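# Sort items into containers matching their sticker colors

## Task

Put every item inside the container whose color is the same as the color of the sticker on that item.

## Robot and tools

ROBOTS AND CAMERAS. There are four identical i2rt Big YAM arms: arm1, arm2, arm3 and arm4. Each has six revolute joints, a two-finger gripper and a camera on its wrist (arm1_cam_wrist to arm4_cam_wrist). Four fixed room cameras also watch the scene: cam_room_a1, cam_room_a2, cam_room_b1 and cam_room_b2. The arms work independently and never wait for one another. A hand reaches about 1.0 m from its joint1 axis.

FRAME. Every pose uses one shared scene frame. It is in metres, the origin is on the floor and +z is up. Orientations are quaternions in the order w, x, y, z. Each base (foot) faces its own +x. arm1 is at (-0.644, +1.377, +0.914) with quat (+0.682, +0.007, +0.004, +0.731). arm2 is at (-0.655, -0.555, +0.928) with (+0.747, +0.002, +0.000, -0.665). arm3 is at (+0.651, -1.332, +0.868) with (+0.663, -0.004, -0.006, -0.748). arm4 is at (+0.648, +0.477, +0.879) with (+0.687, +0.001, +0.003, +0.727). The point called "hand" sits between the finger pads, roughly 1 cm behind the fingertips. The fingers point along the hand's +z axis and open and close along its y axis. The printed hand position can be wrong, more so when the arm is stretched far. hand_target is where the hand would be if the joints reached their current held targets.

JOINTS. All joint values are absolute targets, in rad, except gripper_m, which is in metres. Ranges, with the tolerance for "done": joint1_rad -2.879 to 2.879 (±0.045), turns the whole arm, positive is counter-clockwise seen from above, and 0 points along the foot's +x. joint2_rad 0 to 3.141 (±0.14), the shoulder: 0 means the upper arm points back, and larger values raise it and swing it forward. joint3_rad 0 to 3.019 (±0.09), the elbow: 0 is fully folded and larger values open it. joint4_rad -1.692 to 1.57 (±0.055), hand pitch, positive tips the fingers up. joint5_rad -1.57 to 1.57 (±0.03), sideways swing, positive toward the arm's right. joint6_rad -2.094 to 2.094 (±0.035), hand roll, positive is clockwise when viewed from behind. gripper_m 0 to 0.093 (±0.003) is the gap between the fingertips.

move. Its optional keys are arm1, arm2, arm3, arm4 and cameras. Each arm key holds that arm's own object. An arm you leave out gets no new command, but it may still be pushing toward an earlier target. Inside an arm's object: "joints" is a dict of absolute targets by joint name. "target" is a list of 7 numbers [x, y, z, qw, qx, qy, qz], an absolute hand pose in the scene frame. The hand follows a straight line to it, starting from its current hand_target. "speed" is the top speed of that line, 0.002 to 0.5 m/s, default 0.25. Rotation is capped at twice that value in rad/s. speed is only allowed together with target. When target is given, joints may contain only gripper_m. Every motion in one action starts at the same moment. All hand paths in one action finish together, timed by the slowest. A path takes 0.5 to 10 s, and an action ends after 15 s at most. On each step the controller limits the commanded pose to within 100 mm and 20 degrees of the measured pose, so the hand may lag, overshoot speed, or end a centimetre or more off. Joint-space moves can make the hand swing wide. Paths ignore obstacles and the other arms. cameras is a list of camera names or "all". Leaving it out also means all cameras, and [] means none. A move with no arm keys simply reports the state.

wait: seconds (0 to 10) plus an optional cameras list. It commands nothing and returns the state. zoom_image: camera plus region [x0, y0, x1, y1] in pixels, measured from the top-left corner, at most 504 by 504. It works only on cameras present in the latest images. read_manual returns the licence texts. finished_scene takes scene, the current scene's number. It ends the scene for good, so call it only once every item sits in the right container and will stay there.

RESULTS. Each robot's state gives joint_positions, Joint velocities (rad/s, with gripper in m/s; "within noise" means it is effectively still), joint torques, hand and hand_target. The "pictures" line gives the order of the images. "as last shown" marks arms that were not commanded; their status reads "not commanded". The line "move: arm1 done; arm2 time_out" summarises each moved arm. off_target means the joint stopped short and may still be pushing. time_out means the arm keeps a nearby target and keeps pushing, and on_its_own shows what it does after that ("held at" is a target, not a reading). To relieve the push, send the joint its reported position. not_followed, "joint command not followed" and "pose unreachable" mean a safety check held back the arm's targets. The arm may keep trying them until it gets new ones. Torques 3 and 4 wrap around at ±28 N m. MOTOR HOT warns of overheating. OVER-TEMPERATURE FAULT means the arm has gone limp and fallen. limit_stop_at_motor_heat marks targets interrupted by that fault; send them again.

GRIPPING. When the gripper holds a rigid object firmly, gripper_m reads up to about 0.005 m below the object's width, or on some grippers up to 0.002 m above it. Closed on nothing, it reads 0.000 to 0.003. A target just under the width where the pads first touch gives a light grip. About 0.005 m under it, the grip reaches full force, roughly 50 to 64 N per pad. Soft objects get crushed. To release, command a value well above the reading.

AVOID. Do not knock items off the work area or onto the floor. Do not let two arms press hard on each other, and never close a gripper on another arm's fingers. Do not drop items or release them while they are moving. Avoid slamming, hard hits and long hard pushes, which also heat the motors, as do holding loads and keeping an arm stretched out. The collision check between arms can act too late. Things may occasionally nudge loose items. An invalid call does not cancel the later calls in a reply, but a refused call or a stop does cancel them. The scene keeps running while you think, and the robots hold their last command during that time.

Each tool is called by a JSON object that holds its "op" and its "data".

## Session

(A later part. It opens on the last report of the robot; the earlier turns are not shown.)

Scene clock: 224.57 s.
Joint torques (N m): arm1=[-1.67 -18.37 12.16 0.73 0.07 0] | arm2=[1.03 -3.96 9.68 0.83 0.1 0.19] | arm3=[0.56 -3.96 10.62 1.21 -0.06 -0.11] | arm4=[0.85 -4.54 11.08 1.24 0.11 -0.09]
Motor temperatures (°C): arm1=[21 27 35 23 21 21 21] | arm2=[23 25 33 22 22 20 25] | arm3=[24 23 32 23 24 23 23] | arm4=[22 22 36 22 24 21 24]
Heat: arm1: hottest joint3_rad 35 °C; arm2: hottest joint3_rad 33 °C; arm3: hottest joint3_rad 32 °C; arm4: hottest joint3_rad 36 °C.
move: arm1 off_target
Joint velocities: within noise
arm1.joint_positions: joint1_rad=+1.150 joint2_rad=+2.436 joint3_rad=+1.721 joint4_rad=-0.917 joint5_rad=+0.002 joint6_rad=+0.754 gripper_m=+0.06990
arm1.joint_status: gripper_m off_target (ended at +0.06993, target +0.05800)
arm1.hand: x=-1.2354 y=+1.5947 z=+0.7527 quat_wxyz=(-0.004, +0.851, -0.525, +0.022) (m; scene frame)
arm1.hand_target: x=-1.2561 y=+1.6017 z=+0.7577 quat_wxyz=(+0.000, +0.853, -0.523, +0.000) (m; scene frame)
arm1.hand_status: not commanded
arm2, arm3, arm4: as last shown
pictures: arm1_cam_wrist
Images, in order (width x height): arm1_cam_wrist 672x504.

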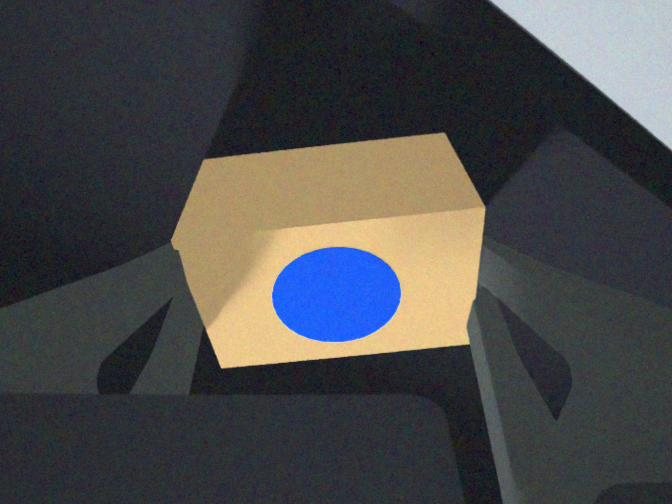

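{"op": "move", "data": {"arm1": {"target": [-1.21, 1.595, 1.03, 0, 0.8526, -0.5225, 0], "speed": 0.15}, "arm2": {"target": [-0.311, -0.7595, 1.11, 0.0841, 0.2641, 0.9605, -0.0231], "speed": 0.2}, "cameras": ["arm1_cam_wrist"]}}

Scene clock: 234.73 s.
Joint torques (N m): arm1=[-2.61 -18.73 14.67 -0.02 0.14 -0.07] | arm2=[1.44 -10.29 11.67 1.72 0.14 0.21] | arm3=[0.73 -4.01 10.63 1.22 -0.07 -0.11] | arm4=[1.08 -3.96 10.97 1.17 0.11 -0.11]
Motor temperatures (°C): arm1=[20 27 36 23 21 21 21] | arm2=[23 25 33 22 22 20 25] | arm3=[24 23 32 23 24 23 23] | arm4=[22 22 36 22 24 21 24]
Heat: arm1: hottest joint3_rad 36 °C; arm2: hottest joint3_rad 33 °C; arm3: hottest joint3_rad 32 °C; arm4: hottest joint3_rad 36 °C.
move: arm1 off_target; arm2 done
Joint velocities: within noise
arm1.joint_positions: joint1_rad=+1.148 joint2_rad=+2.017 joint3_rad=+1.692 joint4_rad=-1.325 joint5_rad=+0.002 joint6_rad=+0.744 gripper_m=+0.06990
arm1.joint_status: not commanded
arm1.hand: x=-1.1949 y=+1.5820 z=+0.9992 quat_wxyz=(-0.006, +0.853, -0.521, +0.031) (m; scene frame)
arm1.hand_target: x=-1.2085 y=+1.5944 z=+1.0302 quat_wxyz=(+0.000, +0.853, -0.523, +0.000) (m; scene frame)
arm1.hand_status: off_target (0.037 m and 3.6 deg from the pose sent, 0.278 m and 2.6 deg at the start)
arm2.joint_positions: joint1_rad=+0.914 joint2_rad=+1.292 joint3_rad=+1.049 joint4_rad=-1.176 joint5_rad=+0.000 joint6_rad=-0.010 gripper_m=+0.05274
arm2.joint_status: not commanded
arm2.hand: x=-0.3203 y=-0.7572 z=+1.1067 quat_wxyz=(-0.074, -0.261, -0.962, +0.019) (m; scene frame)
arm2.hand_target: x=-0.3111 y=-0.7594 z=+1.1101 quat_wxyz=(-0.084, -0.264, -0.961, +0.023) (m; scene frame)
arm2.hand_status: done (0.010 m and 1.3 deg from the pose sent, 0.204 m and 1.1 deg at the start)
arm3, arm4: as last shown
pictures: arm1_cam_wrist
Images, in order (width x height): arm1_cam_wrist 672x504.

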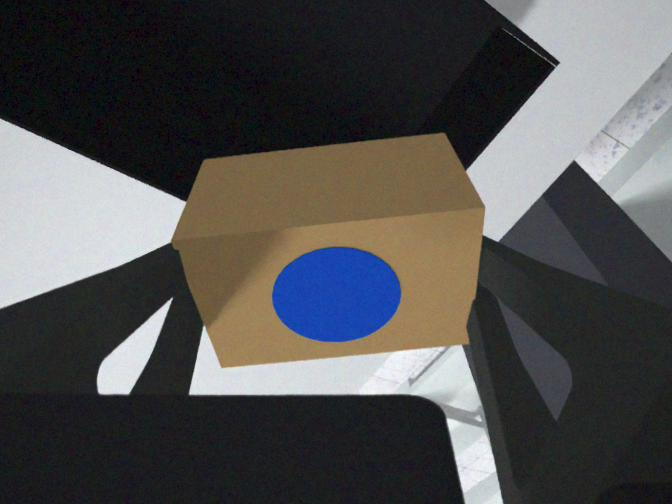

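{"op": "move", "data": {"arm1": {"joints": {"joint2_rad": 0.86, "joint3_rad": 1.09, "joint4_rad": -1.63, "joint5_rad": 0, "joint6_rad": 0}}, "arm2": {"target": [-0.030, -0.926, 1.095, 0.0841, 0.2641, 0.9605, -0.0231], "speed": 0.2}, "cameras": ["arm2_cam_wrist"]}}

{"op": "move", "data": {"arm1": {"joints": {"joint1_rad": -2.248}}, "arm2": {"target": [-0.030, -0.926, 1.058, 0, 0.2651, 0.9642, 0], "speed": 0.1}, "cameras": ["arm2_cam_wrist"]}}

Scene clock: 249.07 s.
Joint torques (N m): arm1=[-2.67 0.85 10.71 0.57 -0.06 -0.04] | arm2=[1.38 -23.12 16.21 0.51 0.14 0.19] | arm3=[0.79 -4.01 10.61 1.22 -0.06 -0.1] | arm4=[0.73 -4.01 11.06 1.22 0.09 -0.07]
Motor temperatures (°C): arm1=[20 28 38 23 21 21 22] | arm2=[23 25 34 22 22 20 25] | arm3=[24 23 32 23 24 23 23] | arm4=[22 22 37 22 24 21 24]
Heat: arm1: hottest joint3_rad 38 °C; arm2: hottest joint3_rad 34 °C; arm3: hottest joint3_rad 32 °C; arm4: hottest joint3_rad 37 °C.
move: arm1 done; arm2 off_target
Joint velocities: within noise
arm1.joint_positions: joint1_rad=+1.148 joint2_rad=+0.855 joint3_rad=+1.088 joint4_rad=-1.623 joint5_rad=+0.002 joint6_rad=+0.009 gripper_m=+0.06987
arm1.joint_status: all done
arm1.hand: x=-0.8642 y=+1.4606 z=+1.2249 quat_wxyz=(-0.016, +0.979, -0.180, -0.097) (m; scene frame)
arm1.hand_target: x=-0.8628 y=+1.4625 z=+1.2244 quat_wxyz=(-0.015, +0.979, -0.181, -0.092) (m; scene frame)
arm1.hand_status: not commanded
arm2.joint_positions: joint1_rad=+0.914 joint2_rad=+2.180 joint3_rad=+2.175 joint4_rad=-1.417 joint5_rad=+0.000 joint6_rad=-0.010 gripper_m=+0.05274
arm2.joint_status: not commanded
arm2.hand: x=-0.0442 y=-0.9225 z=+1.0851 quat_wxyz=(-0.072, -0.261, -0.962, +0.019) (m; scene frame)
arm2.hand_target: x=-0.0309 y=-0.9255 z=+1.0948 quat_wxyz=(-0.085, -0.264, -0.960, +0.023) (m; scene frame)
arm2.hand_status: off_target (0.018 m and 1.5 deg from the pose sent, 0.336 m and 1.3 deg at the start)
arm3, arm4: as last shown
pictures: arm2_cam_wrist
Images, in order (width x height): arm2_cam_wrist 672x504.

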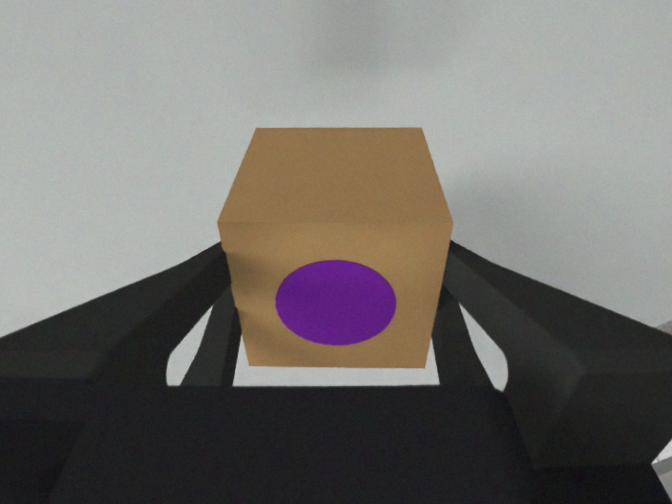

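Scene clock: 251.53 s.
Joint torques (N m): arm1=[-2.32 -1.61 10.7 0.46 -0.05 -0.02] | arm2=[1.32 -24.35 15.68 0.1 0.11 0.19] | arm3=[0.67 -3.9 10.59 1.24 -0.06 -0.1] | arm4=[0.62 -4.07 10.92 1.22 0.11 -0.06]
Motor temperatures (°C): arm1=[20 28 37 23 21 21 22] | arm2=[23 25 35 22 22 20 25] | arm3=[24 23 32 23 24 23 23] | arm4=[22 22 37 22 24 21 24]
Heat: arm1: hottest joint3_rad 37 °C; arm2: hottest joint3_rad 35 °C; arm3: hottest joint3_rad 32 °C; arm4: hottest joint3_rad 37 °C.
move: arm1 done; arm2 off_target
Joint velocities: within noise
arm1.joint_positions: joint1_rad=-2.242 joint2_rad=+0.864 joint3_rad=+1.088 joint4_rad=-1.623 joint5_rad=+0.002 joint6_rad=+0.006 gripper_m=+0.07003
arm1.joint_status: all done
arm1.hand: x=-0.4401 y=+1.2386 z=+1.2157 quat_wxyz=(-0.074, -0.299, -0.951, +0.027) (m; scene frame)
arm1.hand_target: x=-0.4424 y=+1.2390 z=+1.2172 quat_wxyz=(-0.074, -0.298, -0.951, +0.027) (m; scene frame)
arm1.hand_status: not commanded
arm2.joint_positions: joint1_rad=+0.914 joint2_rad=+2.360 joint3_rad=+2.425 joint4_rad=-1.651 joint5_rad=+0.000 joint6_rad=-0.010 gripper_m=+0.05274
arm2.joint_status: not commanded
arm2.hand: x=-0.0416 y=-0.9240 z=+1.0558 quat_wxyz=(+0.007, -0.262, -0.965, -0.004) (m; scene frame)
arm2.hand_target: x=-0.0307 y=-0.9257 z=+1.0581 quat_wxyz=(-0.002, -0.265, -0.964, +0.000) (m; scene frame)
arm2.hand_status: off_target (0.012 m and 1.0 deg from the pose sent, 0.031 m and 8.6 deg at the start)
arm3, arm4: as last shown
pictures: arm2_cam_wrist
Images, in order (width x height): arm2_cam_wrist 672x504.

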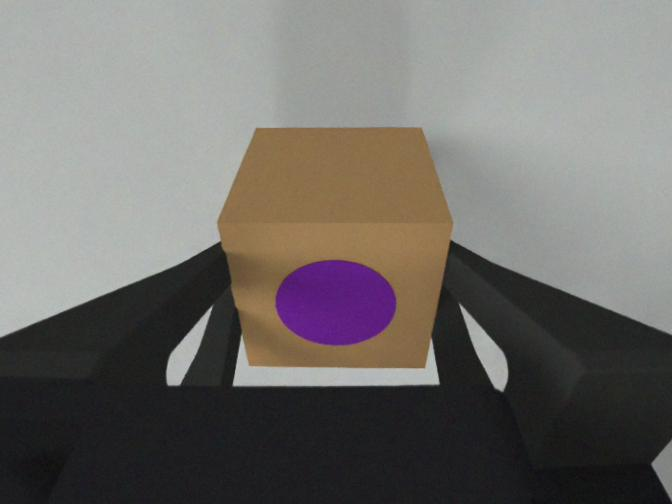

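{"op": "move", "data": {"arm1": {"target": [-0.316, 1.149, 1.12, 0.0832, 0.2984, 0.9505, -0.0261], "speed": 0.2}, "arm2": {"target": [-0.030, -0.926, 1.044, 0, 0.2651, 0.9642, 0], "speed": 0.06}, "cameras": ["arm2_cam_wrist"]}}

Scene clock: 256.33 s.
Joint torques (N m): arm1=[-2.84 -7.41 14.34 1.05 -0.1 -0.04] | arm2=[1.32 -24.59 12.37 1.25 0.11 0.2] | arm3=[0.62 -4.07 10.56 1.21 -0.06 -0.11] | arm4=[0.38 -4.07 11.02 1.1 0.13 -0.1]
Motor temperatures (°C): arm1=[20 27 37 23 21 21 22] | arm2=[23 25 36 22 22 20 25] | arm3=[24 23 32 23 24 23 23] | arm4=[22 22 37 22 24 21 24]
Heat: arm1: hottest joint3_rad 37 °C; arm2: hottest joint3_rad 36 °C; arm3: hottest joint3_rad 32 °C; arm4: hottest joint3_rad 37 °C.
move: arm1 off_target; arm2 off_target
Joint velocities: within noise
arm1.joint_positions: joint1_rad=-2.244 joint2_rad=+1.272 joint3_rad=+1.066 joint4_rad=-1.242 joint5_rad=-0.005 joint6_rad=+0.004 gripper_m=+0.07003
arm1.joint_status: not commanded
arm1.hand: x=-0.3283 y=+1.1617 z=+1.0989 quat_wxyz=(-0.052, -0.299, -0.953, +0.017) (m; scene frame)
arm1.hand_target: x=-0.3169 y=+1.1497 z=+1.1202 quat_wxyz=(-0.083, -0.298, -0.950, +0.026) (m; scene frame)
arm1.hand_status: off_target (0.028 m and 3.8 deg from the pose sent, 0.181 m and 1.1 deg at the start)
arm2.joint_positions: joint1_rad=+0.914 joint2_rad=+2.360 joint3_rad=+2.425 joint4_rad=-1.642 joint5_rad=+0.000 joint6_rad=-0.010 gripper_m=+0.05274
arm2.joint_status: not commanded
arm2.hand: x=-0.0397 y=-0.9251 z=+1.0558 quat_wxyz=(+0.003, -0.262, -0.965, -0.003) (m; scene frame)
arm2.hand_target: x=-0.0305 y=-0.9258 z=+1.0442 quat_wxyz=(+0.000, -0.265, -0.964, +0.000) (m; scene frame)
arm2.hand_status: off_target (0.015 m and 0.6 deg from the pose sent, 0.017 m and 1.0 deg at the start)
arm3.joint_positions: joint1_rad=-1.978 joint2_rad=+0.806 joint3_rad=+1.083 joint4_rad=-1.304 joint5_rad=+0.002 joint6_rad=+0.005 gripper_m=+0.09403
arm3.joint_status: not commanded
arm3.hand: x=+0.3889 y=-1.1734 z=+1.2099 quat_wxyz=(+0.064, -0.930, +0.256, +0.257) (m; scene frame)
arm3.hand_target: x=+0.3892 y=-1.1704 z=+1.2204 quat_wxyz=(+0.068, -0.926, +0.257, +0.269) (m; scene frame)
arm3.hand_status: not commanded
arm4.joint_positions: joint1_rad=+0.899 joint2_rad=+0.810 joint3_rad=+1.069 joint4_rad=-1.311 joint5_rad=-0.001 joint6_rad=+0.012 gripper_m=+0.09402
arm4.joint_status: not commanded
arm4.hand: x=+0.4037 y=+0.6526 z=+1.2157 quat_wxyz=(-0.073, +0.919, -0.299, -0.247) (m; scene frame)
arm4.hand_target: x=+0.4010 y=+0.6544 z=+1.2353 quat_wxyz=(-0.083, +0.914, -0.291, -0.270) (m; scene frame)
arm4.hand_status: not commanded
pictures: arm2_cam_wrist
Images, in order (width x height): arm2_cam_wrist 672x504.

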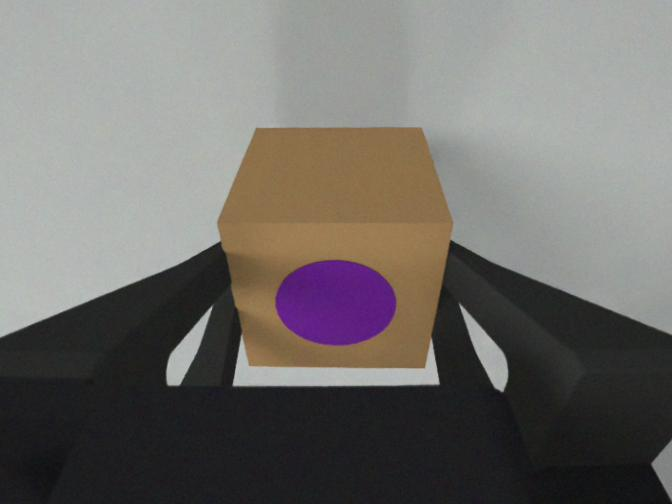

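{"op": "move", "data": {"arm1": {"target": [-0.043, 0.958, 1.10, 0.0832, 0.2984, 0.9505, -0.0261], "speed": 0.2}, "arm2": {"target": [-0.030, -0.926, 1.022, 0, 0.2651, 0.9642, 0], "speed": 0.06}, "cameras": ["arm2_cam_wrist", "arm1_cam_wrist"]}}

Scene clock: 266.87 s.
Joint torques (N m): arm1=[-2.08 -20.48 16.85 0.16 -0.05 -0.01] | arm2=[1.38 -24.88 9.61 1.28 0.13 0.19] | arm3=[0.56 -4.01 10.65 1.21 -0.05 -0.11] | arm4=[0.73 -3.96 10.91 1.26 0.11 -0.1]
Motor temperatures (°C): arm1=[20 27 37 23 21 21 22] | arm2=[23 26 36 22 22 20 25] | arm3=[24 23 32 23 24 23 23] | arm4=[22 22 37 22 24 21 24]
Heat: arm1: hottest joint3_rad 37 °C; arm2: hottest joint3_rad 36 °C; arm3: hottest joint3_rad 32 °C; arm4: hottest joint3_rad 37 °C.
move: arm1 off_target; arm2 off_target
Joint velocities: within noise
arm1.joint_positions: joint1_rad=-2.244 joint2_rad=+2.205 joint3_rad=+2.261 joint4_rad=-1.485 joint5_rad=-0.005 joint6_rad=+0.004 gripper_m=+0.07003
arm1.joint_status: not commanded
arm1.hand: x=-0.0509 y=+0.9701 z=+1.0766 quat_wxyz=(-0.060, -0.299, -0.952, +0.019) (m; scene frame)
arm1.hand_target: x=-0.0442 y=+0.9589 z=+1.1000 quat_wxyz=(-0.084, -0.298, -0.950, +0.027) (m; scene frame)
arm1.hand_status: off_target (0.028 m and 2.8 deg from the pose sent, 0.351 m and 3.8 deg at the start)
arm2.joint_positions: joint1_rad=+0.914 joint2_rad=+2.360 joint3_rad=+2.397 joint4_rad=-1.584 joint5_rad=+0.000 joint6_rad=-0.010 gripper_m=+0.05274
arm2.joint_status: not commanded
arm2.hand: x=-0.0328 y=-0.9292 z=+1.0452 quat_wxyz=(-0.012, -0.262, -0.965, +0.002) (m; scene frame)
arm2.hand_target: x=-0.0306 y=-0.9258 z=+1.0223 quat_wxyz=(+0.000, -0.265, -0.964, +0.000) (m; scene frame)
arm2.hand_status: off_target (0.024 m and 1.4 deg from the pose sent, 0.035 m and 0.6 deg at the start)
arm3, arm4: as last shown
pictures: arm1_cam_wrist, arm2_cam_wrist
Images, in order (width x height): arm1_cam_wrist 672x504, arm2_cam_wrist 672x504.

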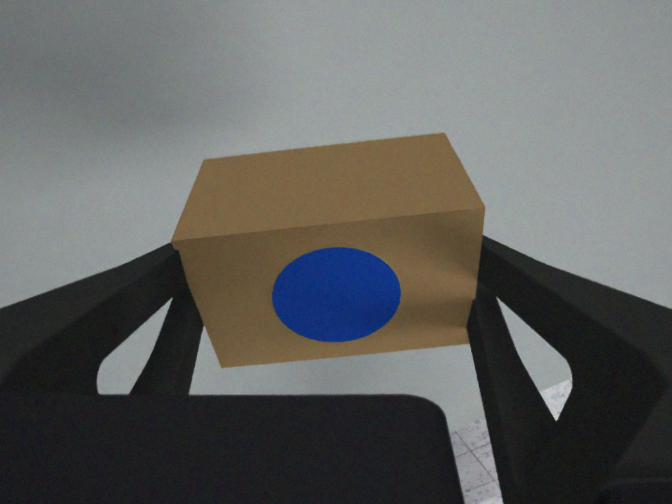

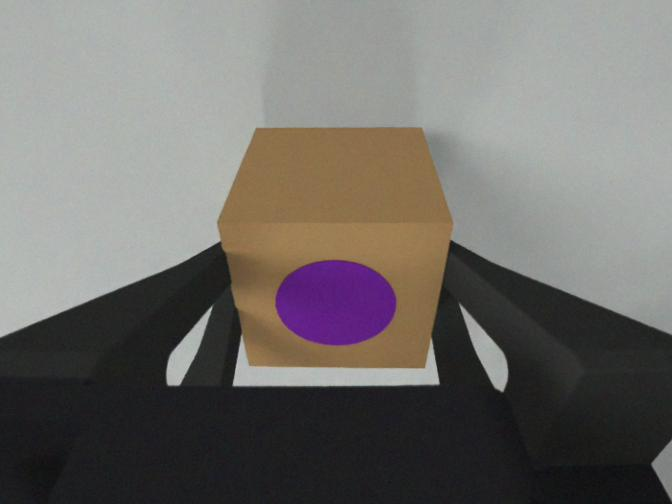

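{"op": "move", "data": {"arm1": {"target": [-0.043, 0.958, 1.05, 0, 0.2995, 0.9541, 0], "speed": 0.1}, "arm2": {"target": [-0.030, -0.926, 1.017, 0, 0.2651, 0.9642, 0], "speed": 0.05}, "cameras": []}}

{"op": "move", "data": {"arm1": {"target": [-0.043, 0.958, 1.035, 0, 0.2995, 0.9541, 0], "speed": 0.05}, "arm2": {"joints": {"gripper_m": 0.075}}, "cameras": ["arm2_cam_wrist", "arm1_cam_wrist"]}}

Scene clock: 273.90 s.
Joint torques (N m): arm1=[-2.43 -22.01 16.17 -0.09 0.01 -0.08] | arm2=[1.38 -24.82 9.25 1.55 0.13 0.2] | arm3=[0.62 -3.9 10.61 1.2 -0.07 -0.1] | arm4=[0.97 -4.01 10.96 1.24 0.12 -0.07]
Motor temperatures (°C): arm1=[20 27 38 23 21 21 22] | arm2=[23 26 35 22 22 20 25] | arm3=[24 23 32 23 24 23 23] | arm4=[22 22 37 22 24 21 24]
Heat: arm1: hottest joint3_rad 38 °C; arm2: hottest joint3_rad 35 °C; arm3: hottest joint3_rad 32 °C; arm4: hottest joint3_rad 37 °C.
move: arm1 off_target; arm2 off_target
Joint velocities: within noise
arm1.joint_positions: joint1_rad=-2.244 joint2_rad=+2.390 joint3_rad=+2.478 joint4_rad=-1.685 joint5_rad=-0.005 joint6_rad=+0.004 gripper_m=+0.07003
arm1.joint_status: not commanded
arm1.hand: x=-0.0498 y=+0.9690 z=+1.0310 quat_wxyz=(+0.019, -0.300, -0.954, -0.005) (m; scene frame)
arm1.hand_target: x=-0.0441 y=+0.9589 z=+1.0500 quat_wxyz=(-0.003, -0.300, -0.954, +0.001) (m; scene frame)
arm1.hand_status: off_target (0.023 m and 2.3 deg from the pose sent, 0.030 m and 7.2 deg at the start; a joint's target at an end of its range on 21 of 49 steps)
arm2.joint_positions: joint1_rad=+0.914 joint2_rad=+2.360 joint3_rad=+2.388 joint4_rad=-1.576 joint5_rad=+0.000 joint6_rad=-0.010 gripper_m=+0.05274
arm2.joint_status: not commanded
arm2.hand: x=-0.0329 y=-0.9291 z=+1.0418 quat_wxyz=(-0.011, -0.262, -0.965, +0.001) (m; scene frame)
arm2.hand_target: x=-0.0307 y=-0.9257 z=+1.0174 quat_wxyz=(+0.000, -0.265, -0.964, +0.000) (m; scene frame)
arm2.hand_status: off_target (0.025 m and 1.4 deg from the pose sent, 0.028 m and 1.4 deg at the start)
arm3, arm4: as last shown
pictures: none
No camera images: "cameras" was empty.

Scene clock: 274.87 s.
Joint torques (N m): arm1=[-2.55 -21.66 13.19 0.83 -0.02 -0.06] | arm2=[1.26 -24.94 9.36 1.35 0.13 0.19] | arm3=[0.56 -4.07 10.63 1.21 -0.05 -0.11] | arm4=[0.91 -4.19 10.95 1.21 0.11 -0.09]
Motor temperatures (°C): arm1=[20 27 38 23 21 21 22] | arm2=[23 27 35 22 22 20 25] | arm3=[24 23 32 23 24 23 23] | arm4=[22 22 37 22 24 21 24]
Heat: arm1: hottest joint3_rad 38 °C; arm2: hottest joint3_rad 35 °C; arm3: hottest joint3_rad 32 °C; arm4: hottest joint3_rad 37 °C.
move: arm1 off_target; arm2 done
Joint velocities: within noise
arm1.joint_positions: joint1_rad=-2.244 joint2_rad=+2.390 joint3_rad=+2.478 joint4_rad=-1.677 joint5_rad=-0.005 joint6_rad=+0.004 gripper_m=+0.07003
arm1.joint_status: not commanded
arm1.hand: x=-0.0483 y=+0.9679 z=+1.0309 quat_wxyz=(+0.016, -0.300, -0.954, -0.004) (m; scene frame)
arm1.hand_target: x=-0.0434 y=+0.9583 z=+1.0352 quat_wxyz=(+0.000, -0.300, -0.954, +0.000) (m; scene frame)
arm1.hand_status: off_target (0.012 m and 1.9 deg from the pose sent, 0.014 m and 2.3 deg at the start)
arm2.joint_positions: joint1_rad=+0.914 joint2_rad=+2.360 joint3_rad=+2.386 joint4_rad=-1.571 joint5_rad=+0.000 joint6_rad=-0.010 gripper_m=+0.07494
arm2.joint_status: all done
arm2.hand: x=-0.0322 y=-0.9296 z=+1.0413 quat_wxyz=(-0.013, -0.262, -0.965, +0.002) (m; scene frame)
arm2.hand_target: x=-0.0308 y=-0.9257 z=+1.0174 quat_wxyz=(+0.000, -0.265, -0.964, +0.000) (m; scene frame)
arm2.hand_status: not commanded
arm3, arm4: as last shown
pictures: arm1_cam_wrist, arm2_cam_wrist
Images, in order (width x height): arm1_cam_wrist 672x504, arm2_cam_wrist 672x504.

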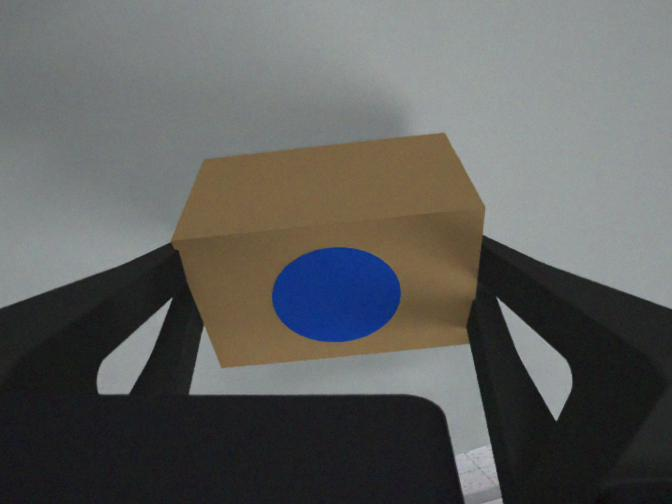

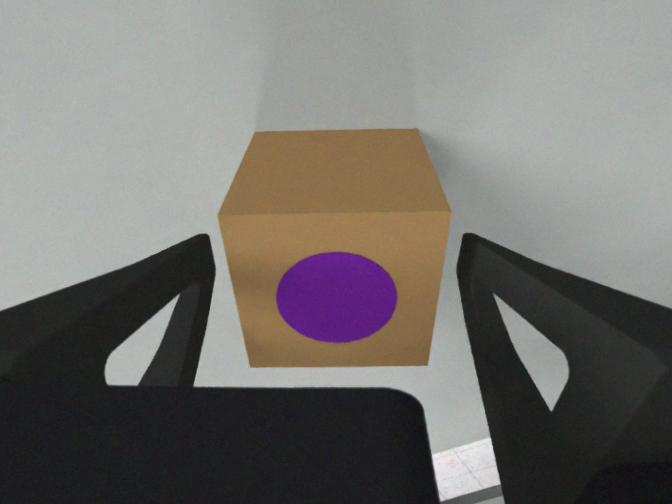

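{"op": "move", "data": {"arm1": {"target": [-0.043, 0.958, 1.013, 0, 0.2995, 0.9541, 0], "speed": 0.05}, "arm2": {"target": [-0.11, -0.878, 1.13, 0.0841, 0.2641, 0.9605, -0.0231], "speed": 0.15}, "cameras": ["arm1_cam_wrist", "arm2_cam_wrist"]}}

Scene clock: 280.20 s.
Joint torques (N m): arm1=[-2.67 -21.54 9.39 1.21 0 -0.06] | arm2=[1.38 -21.83 9.66 1.72 0.14 0.2] | arm3=[0.67 -3.96 10.62 1.21 -0.06 -0.1] | arm4=[0.97 -4.13 11 1.31 0.12 -0.05]
Motor temperatures (°C): arm1=[20 27 38 23 21 21 22] | arm2=[23 27 35 22 22 20 25] | arm3=[24 23 33 23 24 23 23] | arm4=[22 22 37 22 24 21 24]
Heat: arm1: hottest joint3_rad 38 °C; arm2: hottest joint3_rad 35 °C; arm3: hottest joint3_rad 33 °C; arm4: hottest joint3_rad 37 °C.
move: arm1 off_target; arm2 done
Joint velocities: within noise
arm1.joint_positions: joint1_rad=-2.244 joint2_rad=+2.390 joint3_rad=+2.454 joint4_rad=-1.626 joint5_rad=-0.005 joint6_rad=+0.004 gripper_m=+0.07002
arm1.joint_status: not commanded
arm1.hand: x=-0.0423 y=+0.9637 z=+1.0218 quat_wxyz=(+0.003, -0.300, -0.954, +0.000) (m; scene frame)
arm1.hand_target: x=-0.0431 y=+0.9582 z=+1.0130 quat_wxyz=(+0.000, -0.300, -0.954, +0.000) (m; scene frame)
arm1.hand_status: off_target (0.011 m and 0.3 deg from the pose sent, 0.021 m and 1.9 deg at the start)
arm2.joint_positions: joint1_rad=+0.914 joint2_rad=+1.905 joint3_rad=+1.858 joint4_rad=-1.354 joint5_rad=+0.001 joint6_rad=-0.010 gripper_m=+0.07494
arm2.joint_status: not commanded
arm2.hand: x=-0.1123 y=-0.8820 z=+1.1339 quat_wxyz=(-0.082, -0.261, -0.962, +0.022) (m; scene frame)
arm2.hand_target: x=-0.1101 y=-0.8781 z=+1.1300 quat_wxyz=(-0.084, -0.264, -0.961, +0.023) (m; scene frame)
arm2.hand_status: done (0.006 m and 0.4 deg from the pose sent, 0.129 m and 8.5 deg at the start)
arm3, arm4: as last shown
pictures: arm1_cam_wrist, arm2_cam_wrist
Images, in order (width x height): arm1_cam_wrist 672x504, arm2_cam_wrist 672x504.

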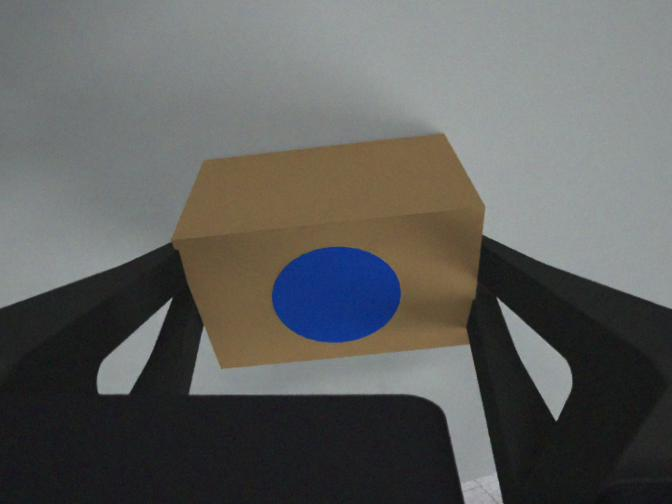

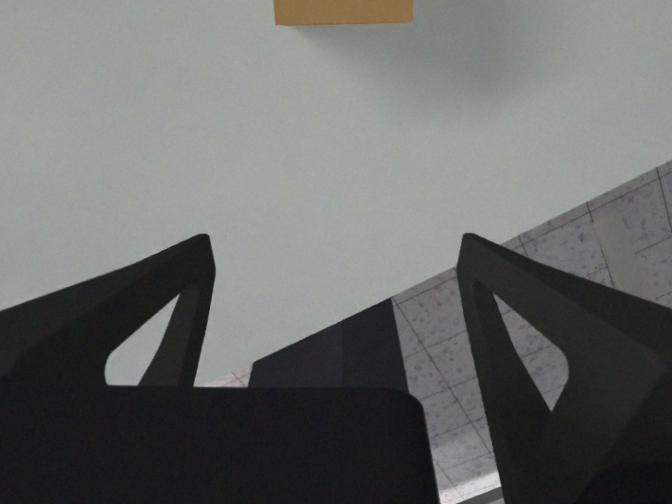

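{"op": "move", "data": {"arm1": {"joints": {"gripper_m": 0.093}}, "arm2": {"target": [-0.36, -0.73, 1.18, 0.0841, 0.2641, 0.9605, -0.0231], "speed": 0.25}, "arm3": {"target": [0.0325, -0.963, 1.14, 0.0575, -0.9413, 0.2593, 0.2086], "speed": 0.25}, "cameras": ["arm1_cam_wrist", "arm3_cam_wrist"]}}

Scene clock: 290.93 s.
Joint torques (N m): arm1=[-3.31 -22.07 10.47 0.76 -0.03 -0.06] | arm2=[1.55 -8.23 9.74 0.62 0.15 0.21] | arm3=[1.49 -23.36 13.94 0.42 0.12 -0.06] | arm4=[0.91 -4.07 10.95 1.21 0.1 -0.08]
Motor temperatures (°C): arm1=[20 27 37 23 21 21 22] | arm2=[23 27 34 22 22 20 24] | arm3=[24 23 33 23 24 23 23] | arm4=[22 22 37 22 24 21 24]
Heat: arm1: hottest joint3_rad 37 °C; arm2: hottest joint3_rad 34 °C; arm3: hottest joint3_rad 33 °C; arm4: hottest joint3_rad 37 °C.
move: arm1 done; arm2 done; arm3 off_target
Joint velocities: within noise
arm1.joint_positions: joint1_rad=-2.244 joint2_rad=+2.390 joint3_rad=+2.440 joint4_rad=-1.617 joint5_rad=-0.005 joint6_rad=+0.004 gripper_m=+0.09296
arm1.joint_status: all done
arm1.hand: x=-0.0431 y=+0.9643 z=+1.0164 quat_wxyz=(+0.005, -0.300, -0.954, -0.001) (m; scene frame)
arm1.hand_target: x=-0.0431 y=+0.9582 z=+1.0131 quat_wxyz=(+0.000, -0.300, -0.954, +0.000) (m; scene frame)
arm1.hand_status: not commanded
arm2.joint_positions: joint1_rad=+0.916 joint2_rad=+1.117 joint3_rad=+1.116 joint4_rad=-1.365 joint5_rad=+0.002 joint6_rad=-0.008 gripper_m=+0.07494
arm2.joint_status: not commanded
arm2.hand: x=-0.3564 y=-0.7356 z=+1.1877 quat_wxyz=(-0.099, -0.261, -0.960, +0.026) (m; scene frame)
arm2.hand_target: x=-0.3600 y=-0.7301 z=+1.1802 quat_wxyz=(-0.084, -0.264, -0.961, +0.023) (m; scene frame)
arm2.hand_status: done (0.010 m and 1.7 deg from the pose sent, 0.294 m and 0.4 deg at the start)
arm3.joint_positions: joint1_rad=-1.978 joint2_rad=+1.970 joint3_rad=+2.038 joint4_rad=-1.242 joint5_rad=+0.011 joint6_rad=+0.005 gripper_m=+0.09403
arm3.joint_status: not commanded
arm3.hand: x=+0.0406 y=-0.9695 z=+1.1138 quat_wxyz=(+0.050, -0.946, +0.260, +0.187) (m; scene frame)
arm3.hand_target: x=+0.0336 y=-0.9638 z=+1.1399 quat_wxyz=(+0.058, -0.941, +0.259, +0.209) (m; scene frame)
arm3.hand_status: off_target (0.028 m and 2.7 deg from the pose sent, 0.420 m and 5.8 deg at the start)
arm4: as last shown
pictures: arm1_cam_wrist, arm3_cam_wrist
Images, in order (width x height): arm1_cam_wrist 672x504, arm3_cam_wrist 672x504.

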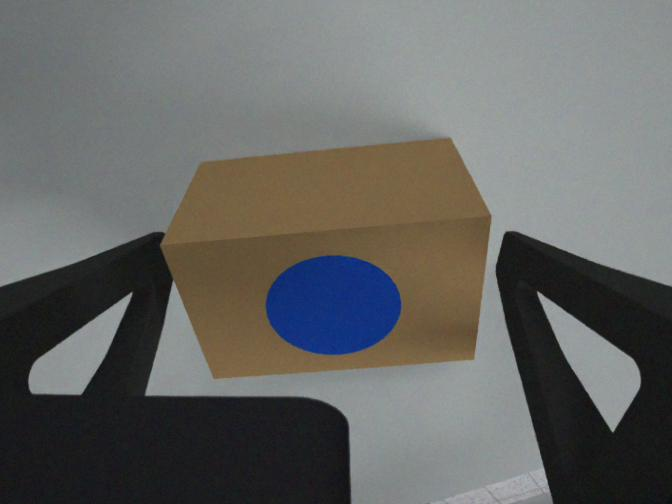

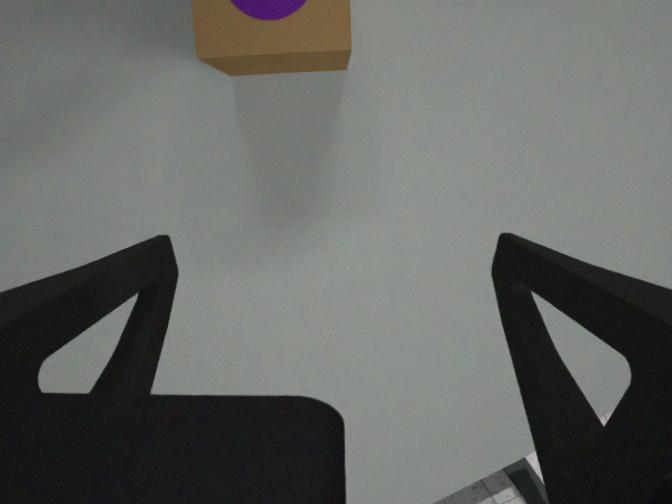

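{"op": "move", "data": {"arm1": {"target": [-0.11, 1.005, 1.13, 0.0832, 0.2984, 0.9505, -0.0261], "speed": 0.15}, "arm3": {"target": [-0.054, -0.942, 1.038, 0.0565, -0.9435, 0.2352, 0.2265], "speed": 0.12}, "cameras": ["arm1_cam_wrist", "arm3_cam_wrist"]}}

Scene clock: 302.90 s.
Joint torques (N m): arm1=[-2.32 -19.02 10.85 1.4 0.01 -0.07] | arm2=[1.55 -8.18 9.78 0.65 0.14 0.21] | arm3=[2.67 -25.05 13.82 1.17 -0.03 -0.12] | arm4=[0.91 -4.6 11.02 1.24 0.09 -0.09]
Motor temperatures (°C): arm1=[20 27 37 23 21 21 22] | arm2=[23 27 34 22 22 20 24] | arm3=[24 23 34 23 24 23 23] | arm4=[22 22 37 22 24 21 24]
Heat: arm1: hottest joint3_rad 37 °C; arm2: hottest joint3_rad 34 °C; arm3: hottest joint3_rad 34 °C; arm4: hottest joint3_rad 37 °C.
move: arm1 done; arm3 off_target
Joint velocities: within noise
arm1.joint_positions: joint1_rad=-2.245 joint2_rad=+1.946 joint3_rad=+1.949 joint4_rad=-1.413 joint5_rad=-0.007 joint6_rad=+0.006 gripper_m=+0.09296
arm1.joint_status: not commanded
arm1.hand: x=-0.1093 y=+1.0102 z=+1.1211 quat_wxyz=(-0.070, -0.299, -0.951, +0.022) (m; scene frame)
arm1.hand_target: x=-0.1101 y=+1.0050 z=+1.1301 quat_wxyz=(-0.083, -0.299, -0.950, +0.026) (m; scene frame)
arm1.hand_status: done (0.010 m and 1.6 deg from the pose sent, 0.138 m and 10.6 deg at the start)
arm2, arm4: as last shown
arm2.joint_positions: joint1_rad=+0.916 joint2_rad=+1.117 joint3_rad=+1.116 joint4_rad=-1.365 joint5_rad=+0.002 joint6_rad=-0.007 gripper_m=+0.07494
arm3.joint_positions: joint1_rad=-1.964 joint2_rad=+2.209 joint3_rad=+2.192 joint4_rad=-1.117 joint5_rad=+0.006 joint6_rad=-0.009 gripper_m=+0.09401
arm3.joint_status: not commanded
arm3.hand: x=-0.0348 y=-0.9409 z=+1.0262 quat_wxyz=(+0.053, -0.946, +0.246, +0.206) (m; scene frame)
arm3.hand_target: x=-0.0529 y=-0.9429 z=+1.0382 quat_wxyz=(+0.057, -0.943, +0.235, +0.227) (m; scene frame)
arm3.hand_status: off_target (0.023 m and 2.7 deg from the pose sent, 0.124 m and 5.5 deg at the start)
pictures: arm1_cam_wrist, arm3_cam_wrist
Images, in order (width x height): arm1_cam_wrist 672x504, arm3_cam_wrist 672x504.

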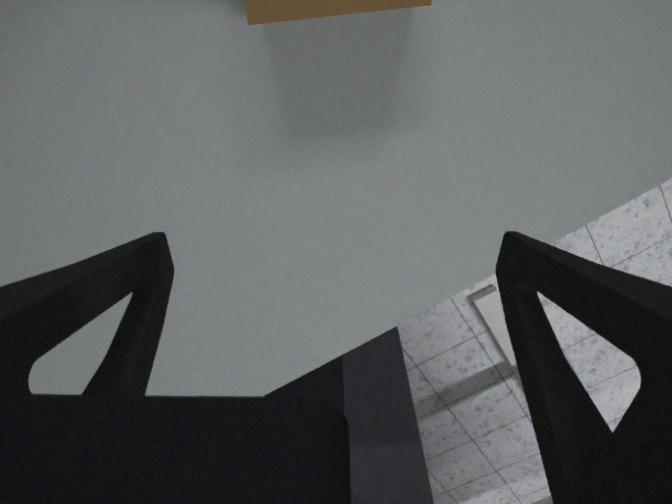

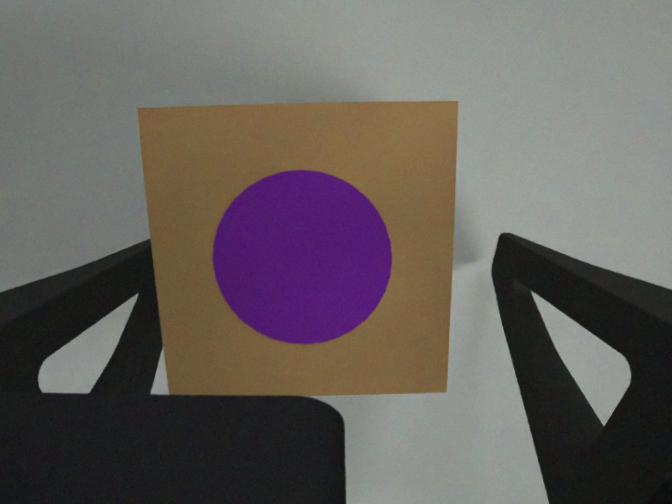

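{"op": "move", "data": {"arm1": {"target": [-0.38, 1.193, 1.17, 0.0832, 0.2984, 0.9505, -0.0261], "speed": 0.25}, "arm3": {"target": [-0.0624, -0.943, 1.057, 0.0565, -0.9435, 0.2352, 0.2265], "speed": 0.08}, "cameras": ["arm3_cam_wrist"]}}

Scene clock: 320.93 s.
Joint torques (N m): arm1=[-2.43 -2.96 10.78 0.27 -0.06 -0.06] | arm2=[1.55 -8.23 9.78 0.66 0.15 0.22] | arm3=[2.43 -25.35 14.08 0.54 0.09 -0.06] | arm4=[0.73 -3.96 11.08 1.21 0.11 -0.07]
Motor temperatures (°C): arm1=[20 28 36 23 21 21 22] | arm2=[23 26 33 22 22 20 24] | arm3=[24 25 34 23 24 23 23] | arm4=[22 22 38 22 24 21 24]
Heat: arm1: hottest joint3_rad 36 °C; arm2: hottest joint3_rad 33 °C; arm3: hottest joint3_rad 34 °C; arm4: hottest joint3_rad 38 °C.
move: arm1 done; arm3 off_target
Joint velocities: within noise
arm1.joint_positions: joint1_rad=-2.247 joint2_rad=+1.035 joint3_rad=+1.070 joint4_rad=-1.399 joint5_rad=-0.007 joint6_rad=+0.000 gripper_m=+0.09296
arm1.joint_status: not commanded
arm1.hand: x=-0.3772 y=+1.1951 z=+1.1729 quat_wxyz=(-0.092, -0.297, -0.950, +0.029) (m; scene frame)
arm1.hand_target: x=-0.3800 y=+1.1931 z=+1.1701 quat_wxyz=(-0.083, -0.298, -0.950, +0.026) (m; scene frame)
arm1.hand_status: done (0.004 m and 1.0 deg from the pose sent, 0.330 m and 1.6 deg at the start)
arm2, arm4: as last shown
arm3.joint_positions: joint1_rad=-1.959 joint2_rad=+2.242 joint3_rad=+2.298 joint4_rad=-1.175 joint5_rad=+0.006 joint6_rad=-0.009 gripper_m=+0.09401
arm3.joint_status: not commanded
arm3.hand: x=-0.0463 y=-0.9384 z=+1.0463 quat_wxyz=(+0.054, -0.945, +0.243, +0.213) (m; scene frame)
arm3.hand_target: x=-0.0614 y=-0.9437 z=+1.0569 quat_wxyz=(+0.057, -0.943, +0.235, +0.227) (m; scene frame)
arm3.hand_status: off_target (0.020 m and 1.8 deg from the pose sent, 0.042 m and 2.7 deg at the start)
pictures: arm3_cam_wrist
Images, in order (width x height): arm3_cam_wrist 672x504.

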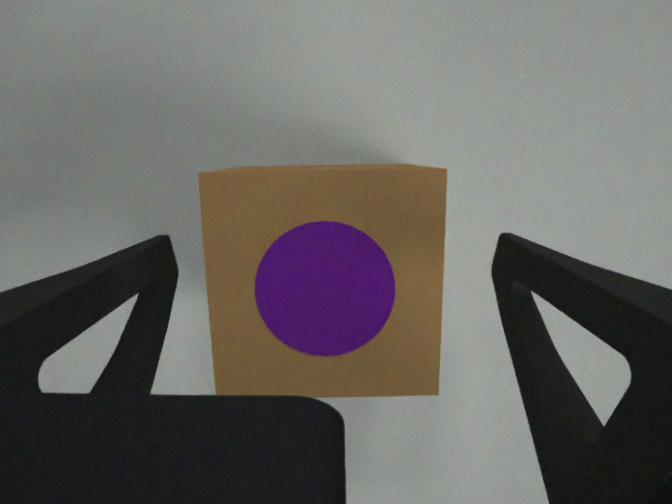

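{"op": "move", "data": {"arm3": {"joints": {"gripper_m": 0.044}}, "cameras": ["arm3_cam_wrist"]}}

Scene clock: 328.03 s.
Joint torques (N m): arm1=[-2.73 -2.37 10.89 0.43 -0.02 -0.04] | arm2=[1.49 -8.18 9.76 0.68 0.15 0.22] | arm3=[2.43 -25.29 14.09 0.55 0.1 -0.06] | arm4=[0.91 -3.84 11.04 1.14 0.13 -0.08]
Motor temperatures (°C): arm1=[20 27 37 23 21 21 22] | arm2=[23 26 33 22 22 20 24] | arm3=[24 26 33 23 24 23 23] | arm4=[22 22 38 22 24 21 24]
Heat: arm1: hottest joint3_rad 37 °C; arm2: hottest joint3_rad 33 °C; arm3: hottest joint3_rad 33 °C; arm4: hottest joint3_rad 38 °C.
move: arm3 off_target
Joint velocities: within noise
arm1, arm2: as last shown
arm3.joint_positions: joint1_rad=-1.959 joint2_rad=+2.242 joint3_rad=+2.298 joint4_rad=-1.176 joint5_rad=+0.006 joint6_rad=-0.009 gripper_m=+0.05296
arm3.joint_status: gripper_m off_target (ended at +0.05299, target +0.04400)
arm3.hand: x=-0.0464 y=-0.9387 z=+1.0459 quat_wxyz=(+0.054, -0.945, +0.243, +0.213) (m; scene frame)
arm3.hand_target: x=-0.0615 y=-0.9437 z=+1.0569 quat_wxyz=(+0.057, -0.943, +0.235, +0.227) (m; scene frame)
arm3.hand_status: not commanded
arm4.joint_positions: joint1_rad=+0.899 joint2_rad=+0.810 joint3_rad=+1.069 joint4_rad=-1.311 joint5_rad=-0.001 joint6_rad=+0.012 gripper_m=+0.09402
arm4.joint_status: not commanded
arm4.hand: x=+0.4037 y=+0.6526 z=+1.2157 quat_wxyz=(-0.073, +0.919, -0.299, -0.247) (m; scene frame)
arm4.hand_target: x=+0.4010 y=+0.6544 z=+1.2353 quat_wxyz=(-0.083, +0.914, -0.291, -0.270) (m; scene frame)
arm4.hand_status: not commanded
pictures: arm3_cam_wrist
Images, in order (width x height): arm3_cam_wrist 672x504.

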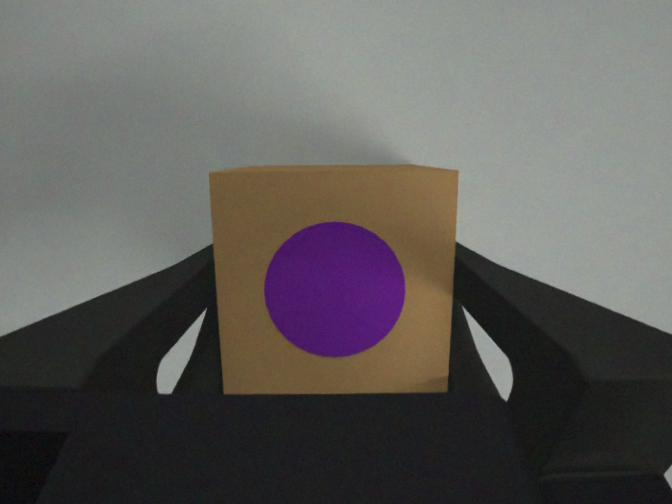

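{"op": "move", "data": {"arm3": {"target": [0.31, -1.14, 1.17, 0.0575, -0.9413, 0.2593, 0.2086], "speed": 0.2}, "arm4": {"target": [0.018, 0.938, 1.13, 0.0897, -0.9089, 0.2606, 0.3130], "speed": 0.2}, "cameras": ["arm3_cam_wrist", "arm4_cam_wrist"]}}

Scene clock: 350.60 s.
Joint torques (N m): arm1=[-2.96 -2.84 10.93 0.4 -0.06 -0.04] | arm2=[1.61 -8.23 9.76 0.65 0.15 0.21] | arm3=[2.43 -7.65 9.02 0.65 0.13 0.03] | arm4=[0.38 -22.12 13.07 0.66 -0.11 -0.12]
Motor temperatures (°C): arm1=[20 27 37 23 21 21 22] | arm2=[23 26 33 22 22 20 24] | arm3=[24 27 33 23 24 23 24] | arm4=[22 22 39 22 24 21 24]
Heat: arm1: hottest joint3_rad 37 °C; arm2: hottest joint3_rad 33 °C; arm3: hottest joint3_rad 33 °C; arm4: hottest joint3_rad 39 °C.
move: arm3 done; arm4 off_target
Joint velocities: within noise
arm1, arm2: as last shown
arm3.joint_positions: joint1_rad=-1.954 joint2_rad=+1.075 joint3_rad=+1.164 joint4_rad=-1.204 joint5_rad=+0.029 joint6_rad=+0.032 gripper_m=+0.05296
arm3.joint_status: not commanded
arm3.hand: x=+0.3116 y=-1.1344 z=+1.1734 quat_wxyz=(+0.060, -0.939, +0.262, +0.214) (m; scene frame)
arm3.hand_target: x=+0.3101 y=-1.1399 z=+1.1701 quat_wxyz=(+0.058, -0.941, +0.259, +0.209) (m; scene frame)
arm3.hand_status: done (0.007 m and 0.8 deg from the pose sent, 0.428 m and 2.0 deg at the start)
arm4.joint_positions: joint1_rad=+0.883 joint2_rad=+2.000 joint3_rad=+1.965 joint4_rad=-0.901 joint5_rad=-0.041 joint6_rad=-0.053 gripper_m=+0.09402
arm4.joint_status: not commanded
arm4.hand: x=+0.0245 y=+0.9266 z=+1.1160 quat_wxyz=(-0.084, +0.912, -0.266, -0.302) (m; scene frame)
arm4.hand_target: x=+0.0188 y=+0.9375 z=+1.1302 quat_wxyz=(-0.090, +0.909, -0.261, -0.314) (m; scene frame)
arm4.hand_status: off_target (0.019 m and 1.5 deg from the pose sent, 0.487 m and 9.0 deg at the start)
pictures: arm3_cam_wrist, arm4_cam_wrist
Images, in order (width x height): arm3_cam_wrist 672x504, arm4_cam_wrist 672x504.

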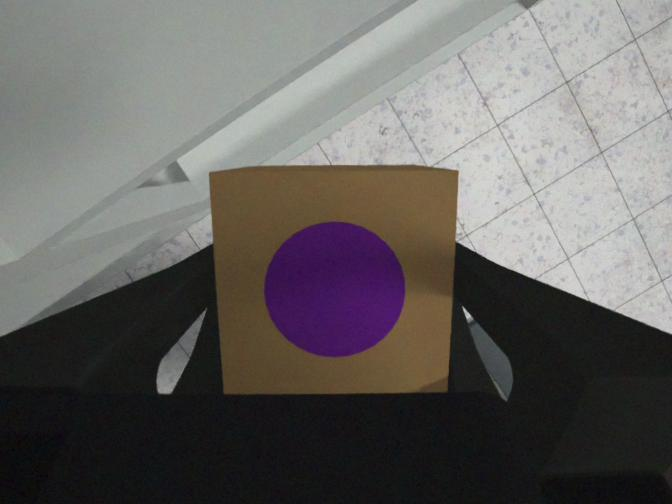

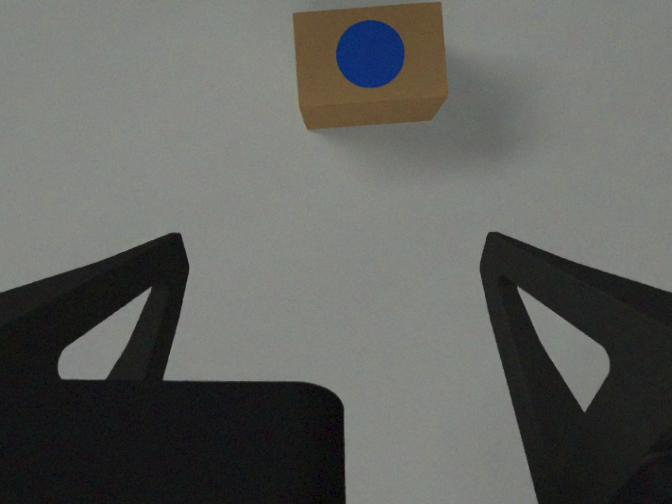

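{"op": "move", "data": {"arm3": {"joints": {"joint2_rad": 0.80, "joint3_rad": 1.05, "joint4_rad": -1.4, "joint5_rad": 0, "joint6_rad": 0}}, "arm4": {"target": [-0.051, 1.001, 1.03, 0.0815, -0.9153, 0.2368, 0.3152], "speed": 0.12}, "cameras": ["arm4_cam_wrist"]}}

Scene clock: 362.07 s.
Joint torques (N m): arm1=[-2.61 -3.02 10.95 0.44 -0.04 -0.04] | arm2=[1.55 -8.18 9.76 0.62 0.14 0.22] | arm3=[2.37 -3.02 9.88 0.7 -0.08 -0.13] | arm4=[0.38 -26.34 13.04 0.66 -0.13 -0.11]
Motor temperatures (°C): arm1=[20 26 37 23 21 21 22] | arm2=[23 25 33 22 22 20 23] | arm3=[24 26 33 23 24 23 24] | arm4=[22 24 42 22 24 21 24]
Heat: arm1: hottest joint3_rad 37 °C; arm2: hottest joint3_rad 33 °C; arm3: hottest joint3_rad 33 °C; arm4: hottest joint3_rad 42 °C.
move: arm3 done; arm4 off_target
Joint velocities: within noise
arm1, arm2: as last shown
arm1.joint_positions: joint1_rad=-2.247 joint2_rad=+1.035 joint3_rad=+1.070 joint4_rad=-1.399 joint5_rad=-0.007 joint6_rad=-0.001 gripper_m=+0.09296
arm3.joint_positions: joint1_rad=-1.953 joint2_rad=+0.800 joint3_rad=+1.040 joint4_rad=-1.397 joint5_rad=+0.002 joint6_rad=+0.008 gripper_m=+0.05296
arm3.joint_status: all done
arm3.hand: x=+0.4088 y=-1.1933 z=+1.1806 quat_wxyz=(+0.045, -0.947, +0.249, +0.197) (m; scene frame)
arm3.hand_target: x=+0.4060 y=-1.1968 z=+1.1848 quat_wxyz=(+0.044, -0.949, +0.238, +0.200) (m; scene frame)
arm3.hand_status: not commanded
arm4.joint_positions: joint1_rad=+0.862 joint2_rad=+2.343 joint3_rad=+2.310 joint4_rad=-0.896 joint5_rad=-0.086 joint6_rad=-0.110 gripper_m=+0.09402
arm4.joint_status: not commanded
arm4.hand: x=-0.0461 y=+0.9905 z=+1.0258 quat_wxyz=(-0.077, +0.916, -0.242, -0.309) (m; scene frame)
arm4.hand_target: x=-0.0504 y=+1.0004 z=+1.0299 quat_wxyz=(-0.082, +0.915, -0.237, -0.316) (m; scene frame)
arm4.hand_status: off_target (0.012 m and 1.0 deg from the pose sent, 0.136 m and 3.7 deg at the start)
pictures: arm4_cam_wrist
Images, in order (width x height): arm4_cam_wrist 672x504.

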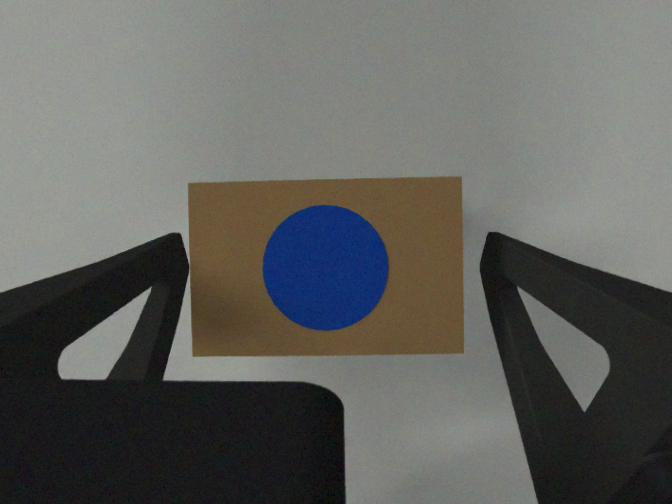

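{"op": "move", "data": {"arm3": {"joints": {"joint1_rad": 1.792, "joint2_rad": 0.86, "joint3_rad": 1.09, "joint4_rad": -1.25}}, "arm4": {"joints": {"gripper_m": 0.059}}, "cameras": ["arm3_cam_wrist", "arm4_cam_wrist"]}}

Scene clock: 368.27 s.
Joint torques (N m): arm1=[-2.37 -2.61 10.88 0.35 -0.05 -0.04] | arm2=[1.61 -8.29 9.8 0.64 0.14 0.21] | arm3=[1.73 -5.19 13.52 1.06 0.13 -0.11] | arm4=[0.38 -26.46 13.08 0.75 -0.08 -0.09]
Motor temperatures (°C): arm1=[20 26 37 23 21 21 22] | arm2=[23 25 33 22 22 20 23] | arm3=[24 26 33 23 24 23 24] | arm4=[22 24 42 22 24 21 25]
Heat: arm1: hottest joint3_rad 37 °C; arm2: hottest joint3_rad 33 °C; arm3: hottest joint3_rad 33 °C; arm4: hottest joint3_rad 42 °C.
move: arm3 done; arm4 off_target
Joint velocities: within noise
arm1, arm2: as last shown
arm3.joint_positions: joint1_rad=+1.783 joint2_rad=+0.869 joint3_rad=+1.040 joint4_rad=-1.252 joint5_rad=-0.002 joint6_rad=+0.006 gripper_m=+0.05296
arm3.joint_status: all done
arm3.hand: x=+0.9704 y=-1.2982 z=+1.1791 quat_wxyz=(-0.242, +0.043, -0.969, -0.006) (m; scene frame)
arm3.hand_target: x=+0.9758 y=-1.2946 z=+1.2068 quat_wxyz=(-0.272, +0.050, -0.961, -0.007) (m; scene frame)
arm3.hand_status: not commanded
arm4.joint_positions: joint1_rad=+0.862 joint2_rad=+2.343 joint3_rad=+2.310 joint4_rad=-0.896 joint5_rad=-0.086 joint6_rad=-0.111 gripper_m=+0.06907
arm4.joint_status: gripper_m off_target (ended at +0.06910, target +0.05900)
arm4.hand: x=-0.0462 y=+0.9904 z=+1.0260 quat_wxyz=(-0.077, +0.917, -0.241, -0.309) (m; scene frame)
arm4.hand_target: x=-0.0504 y=+1.0005 z=+1.0299 quat_wxyz=(-0.082, +0.915, -0.237, -0.316) (m; scene frame)
arm4.hand_status: not commanded
pictures: arm3_cam_wrist, arm4_cam_wrist
Images, in order (width x height): arm3_cam_wrist 672x504, arm4_cam_wrist 672x504.

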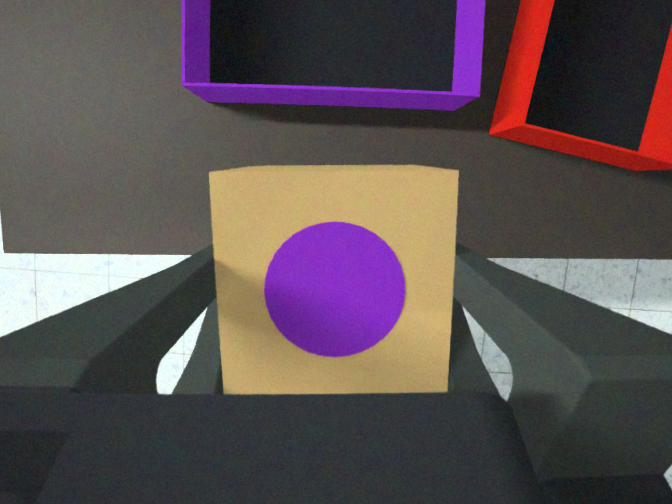

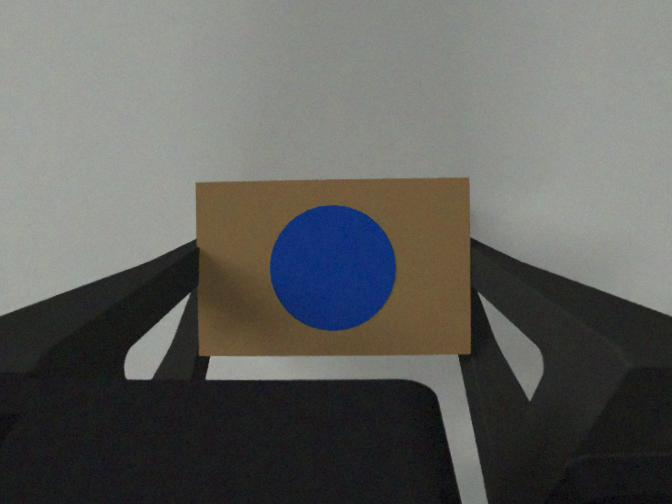

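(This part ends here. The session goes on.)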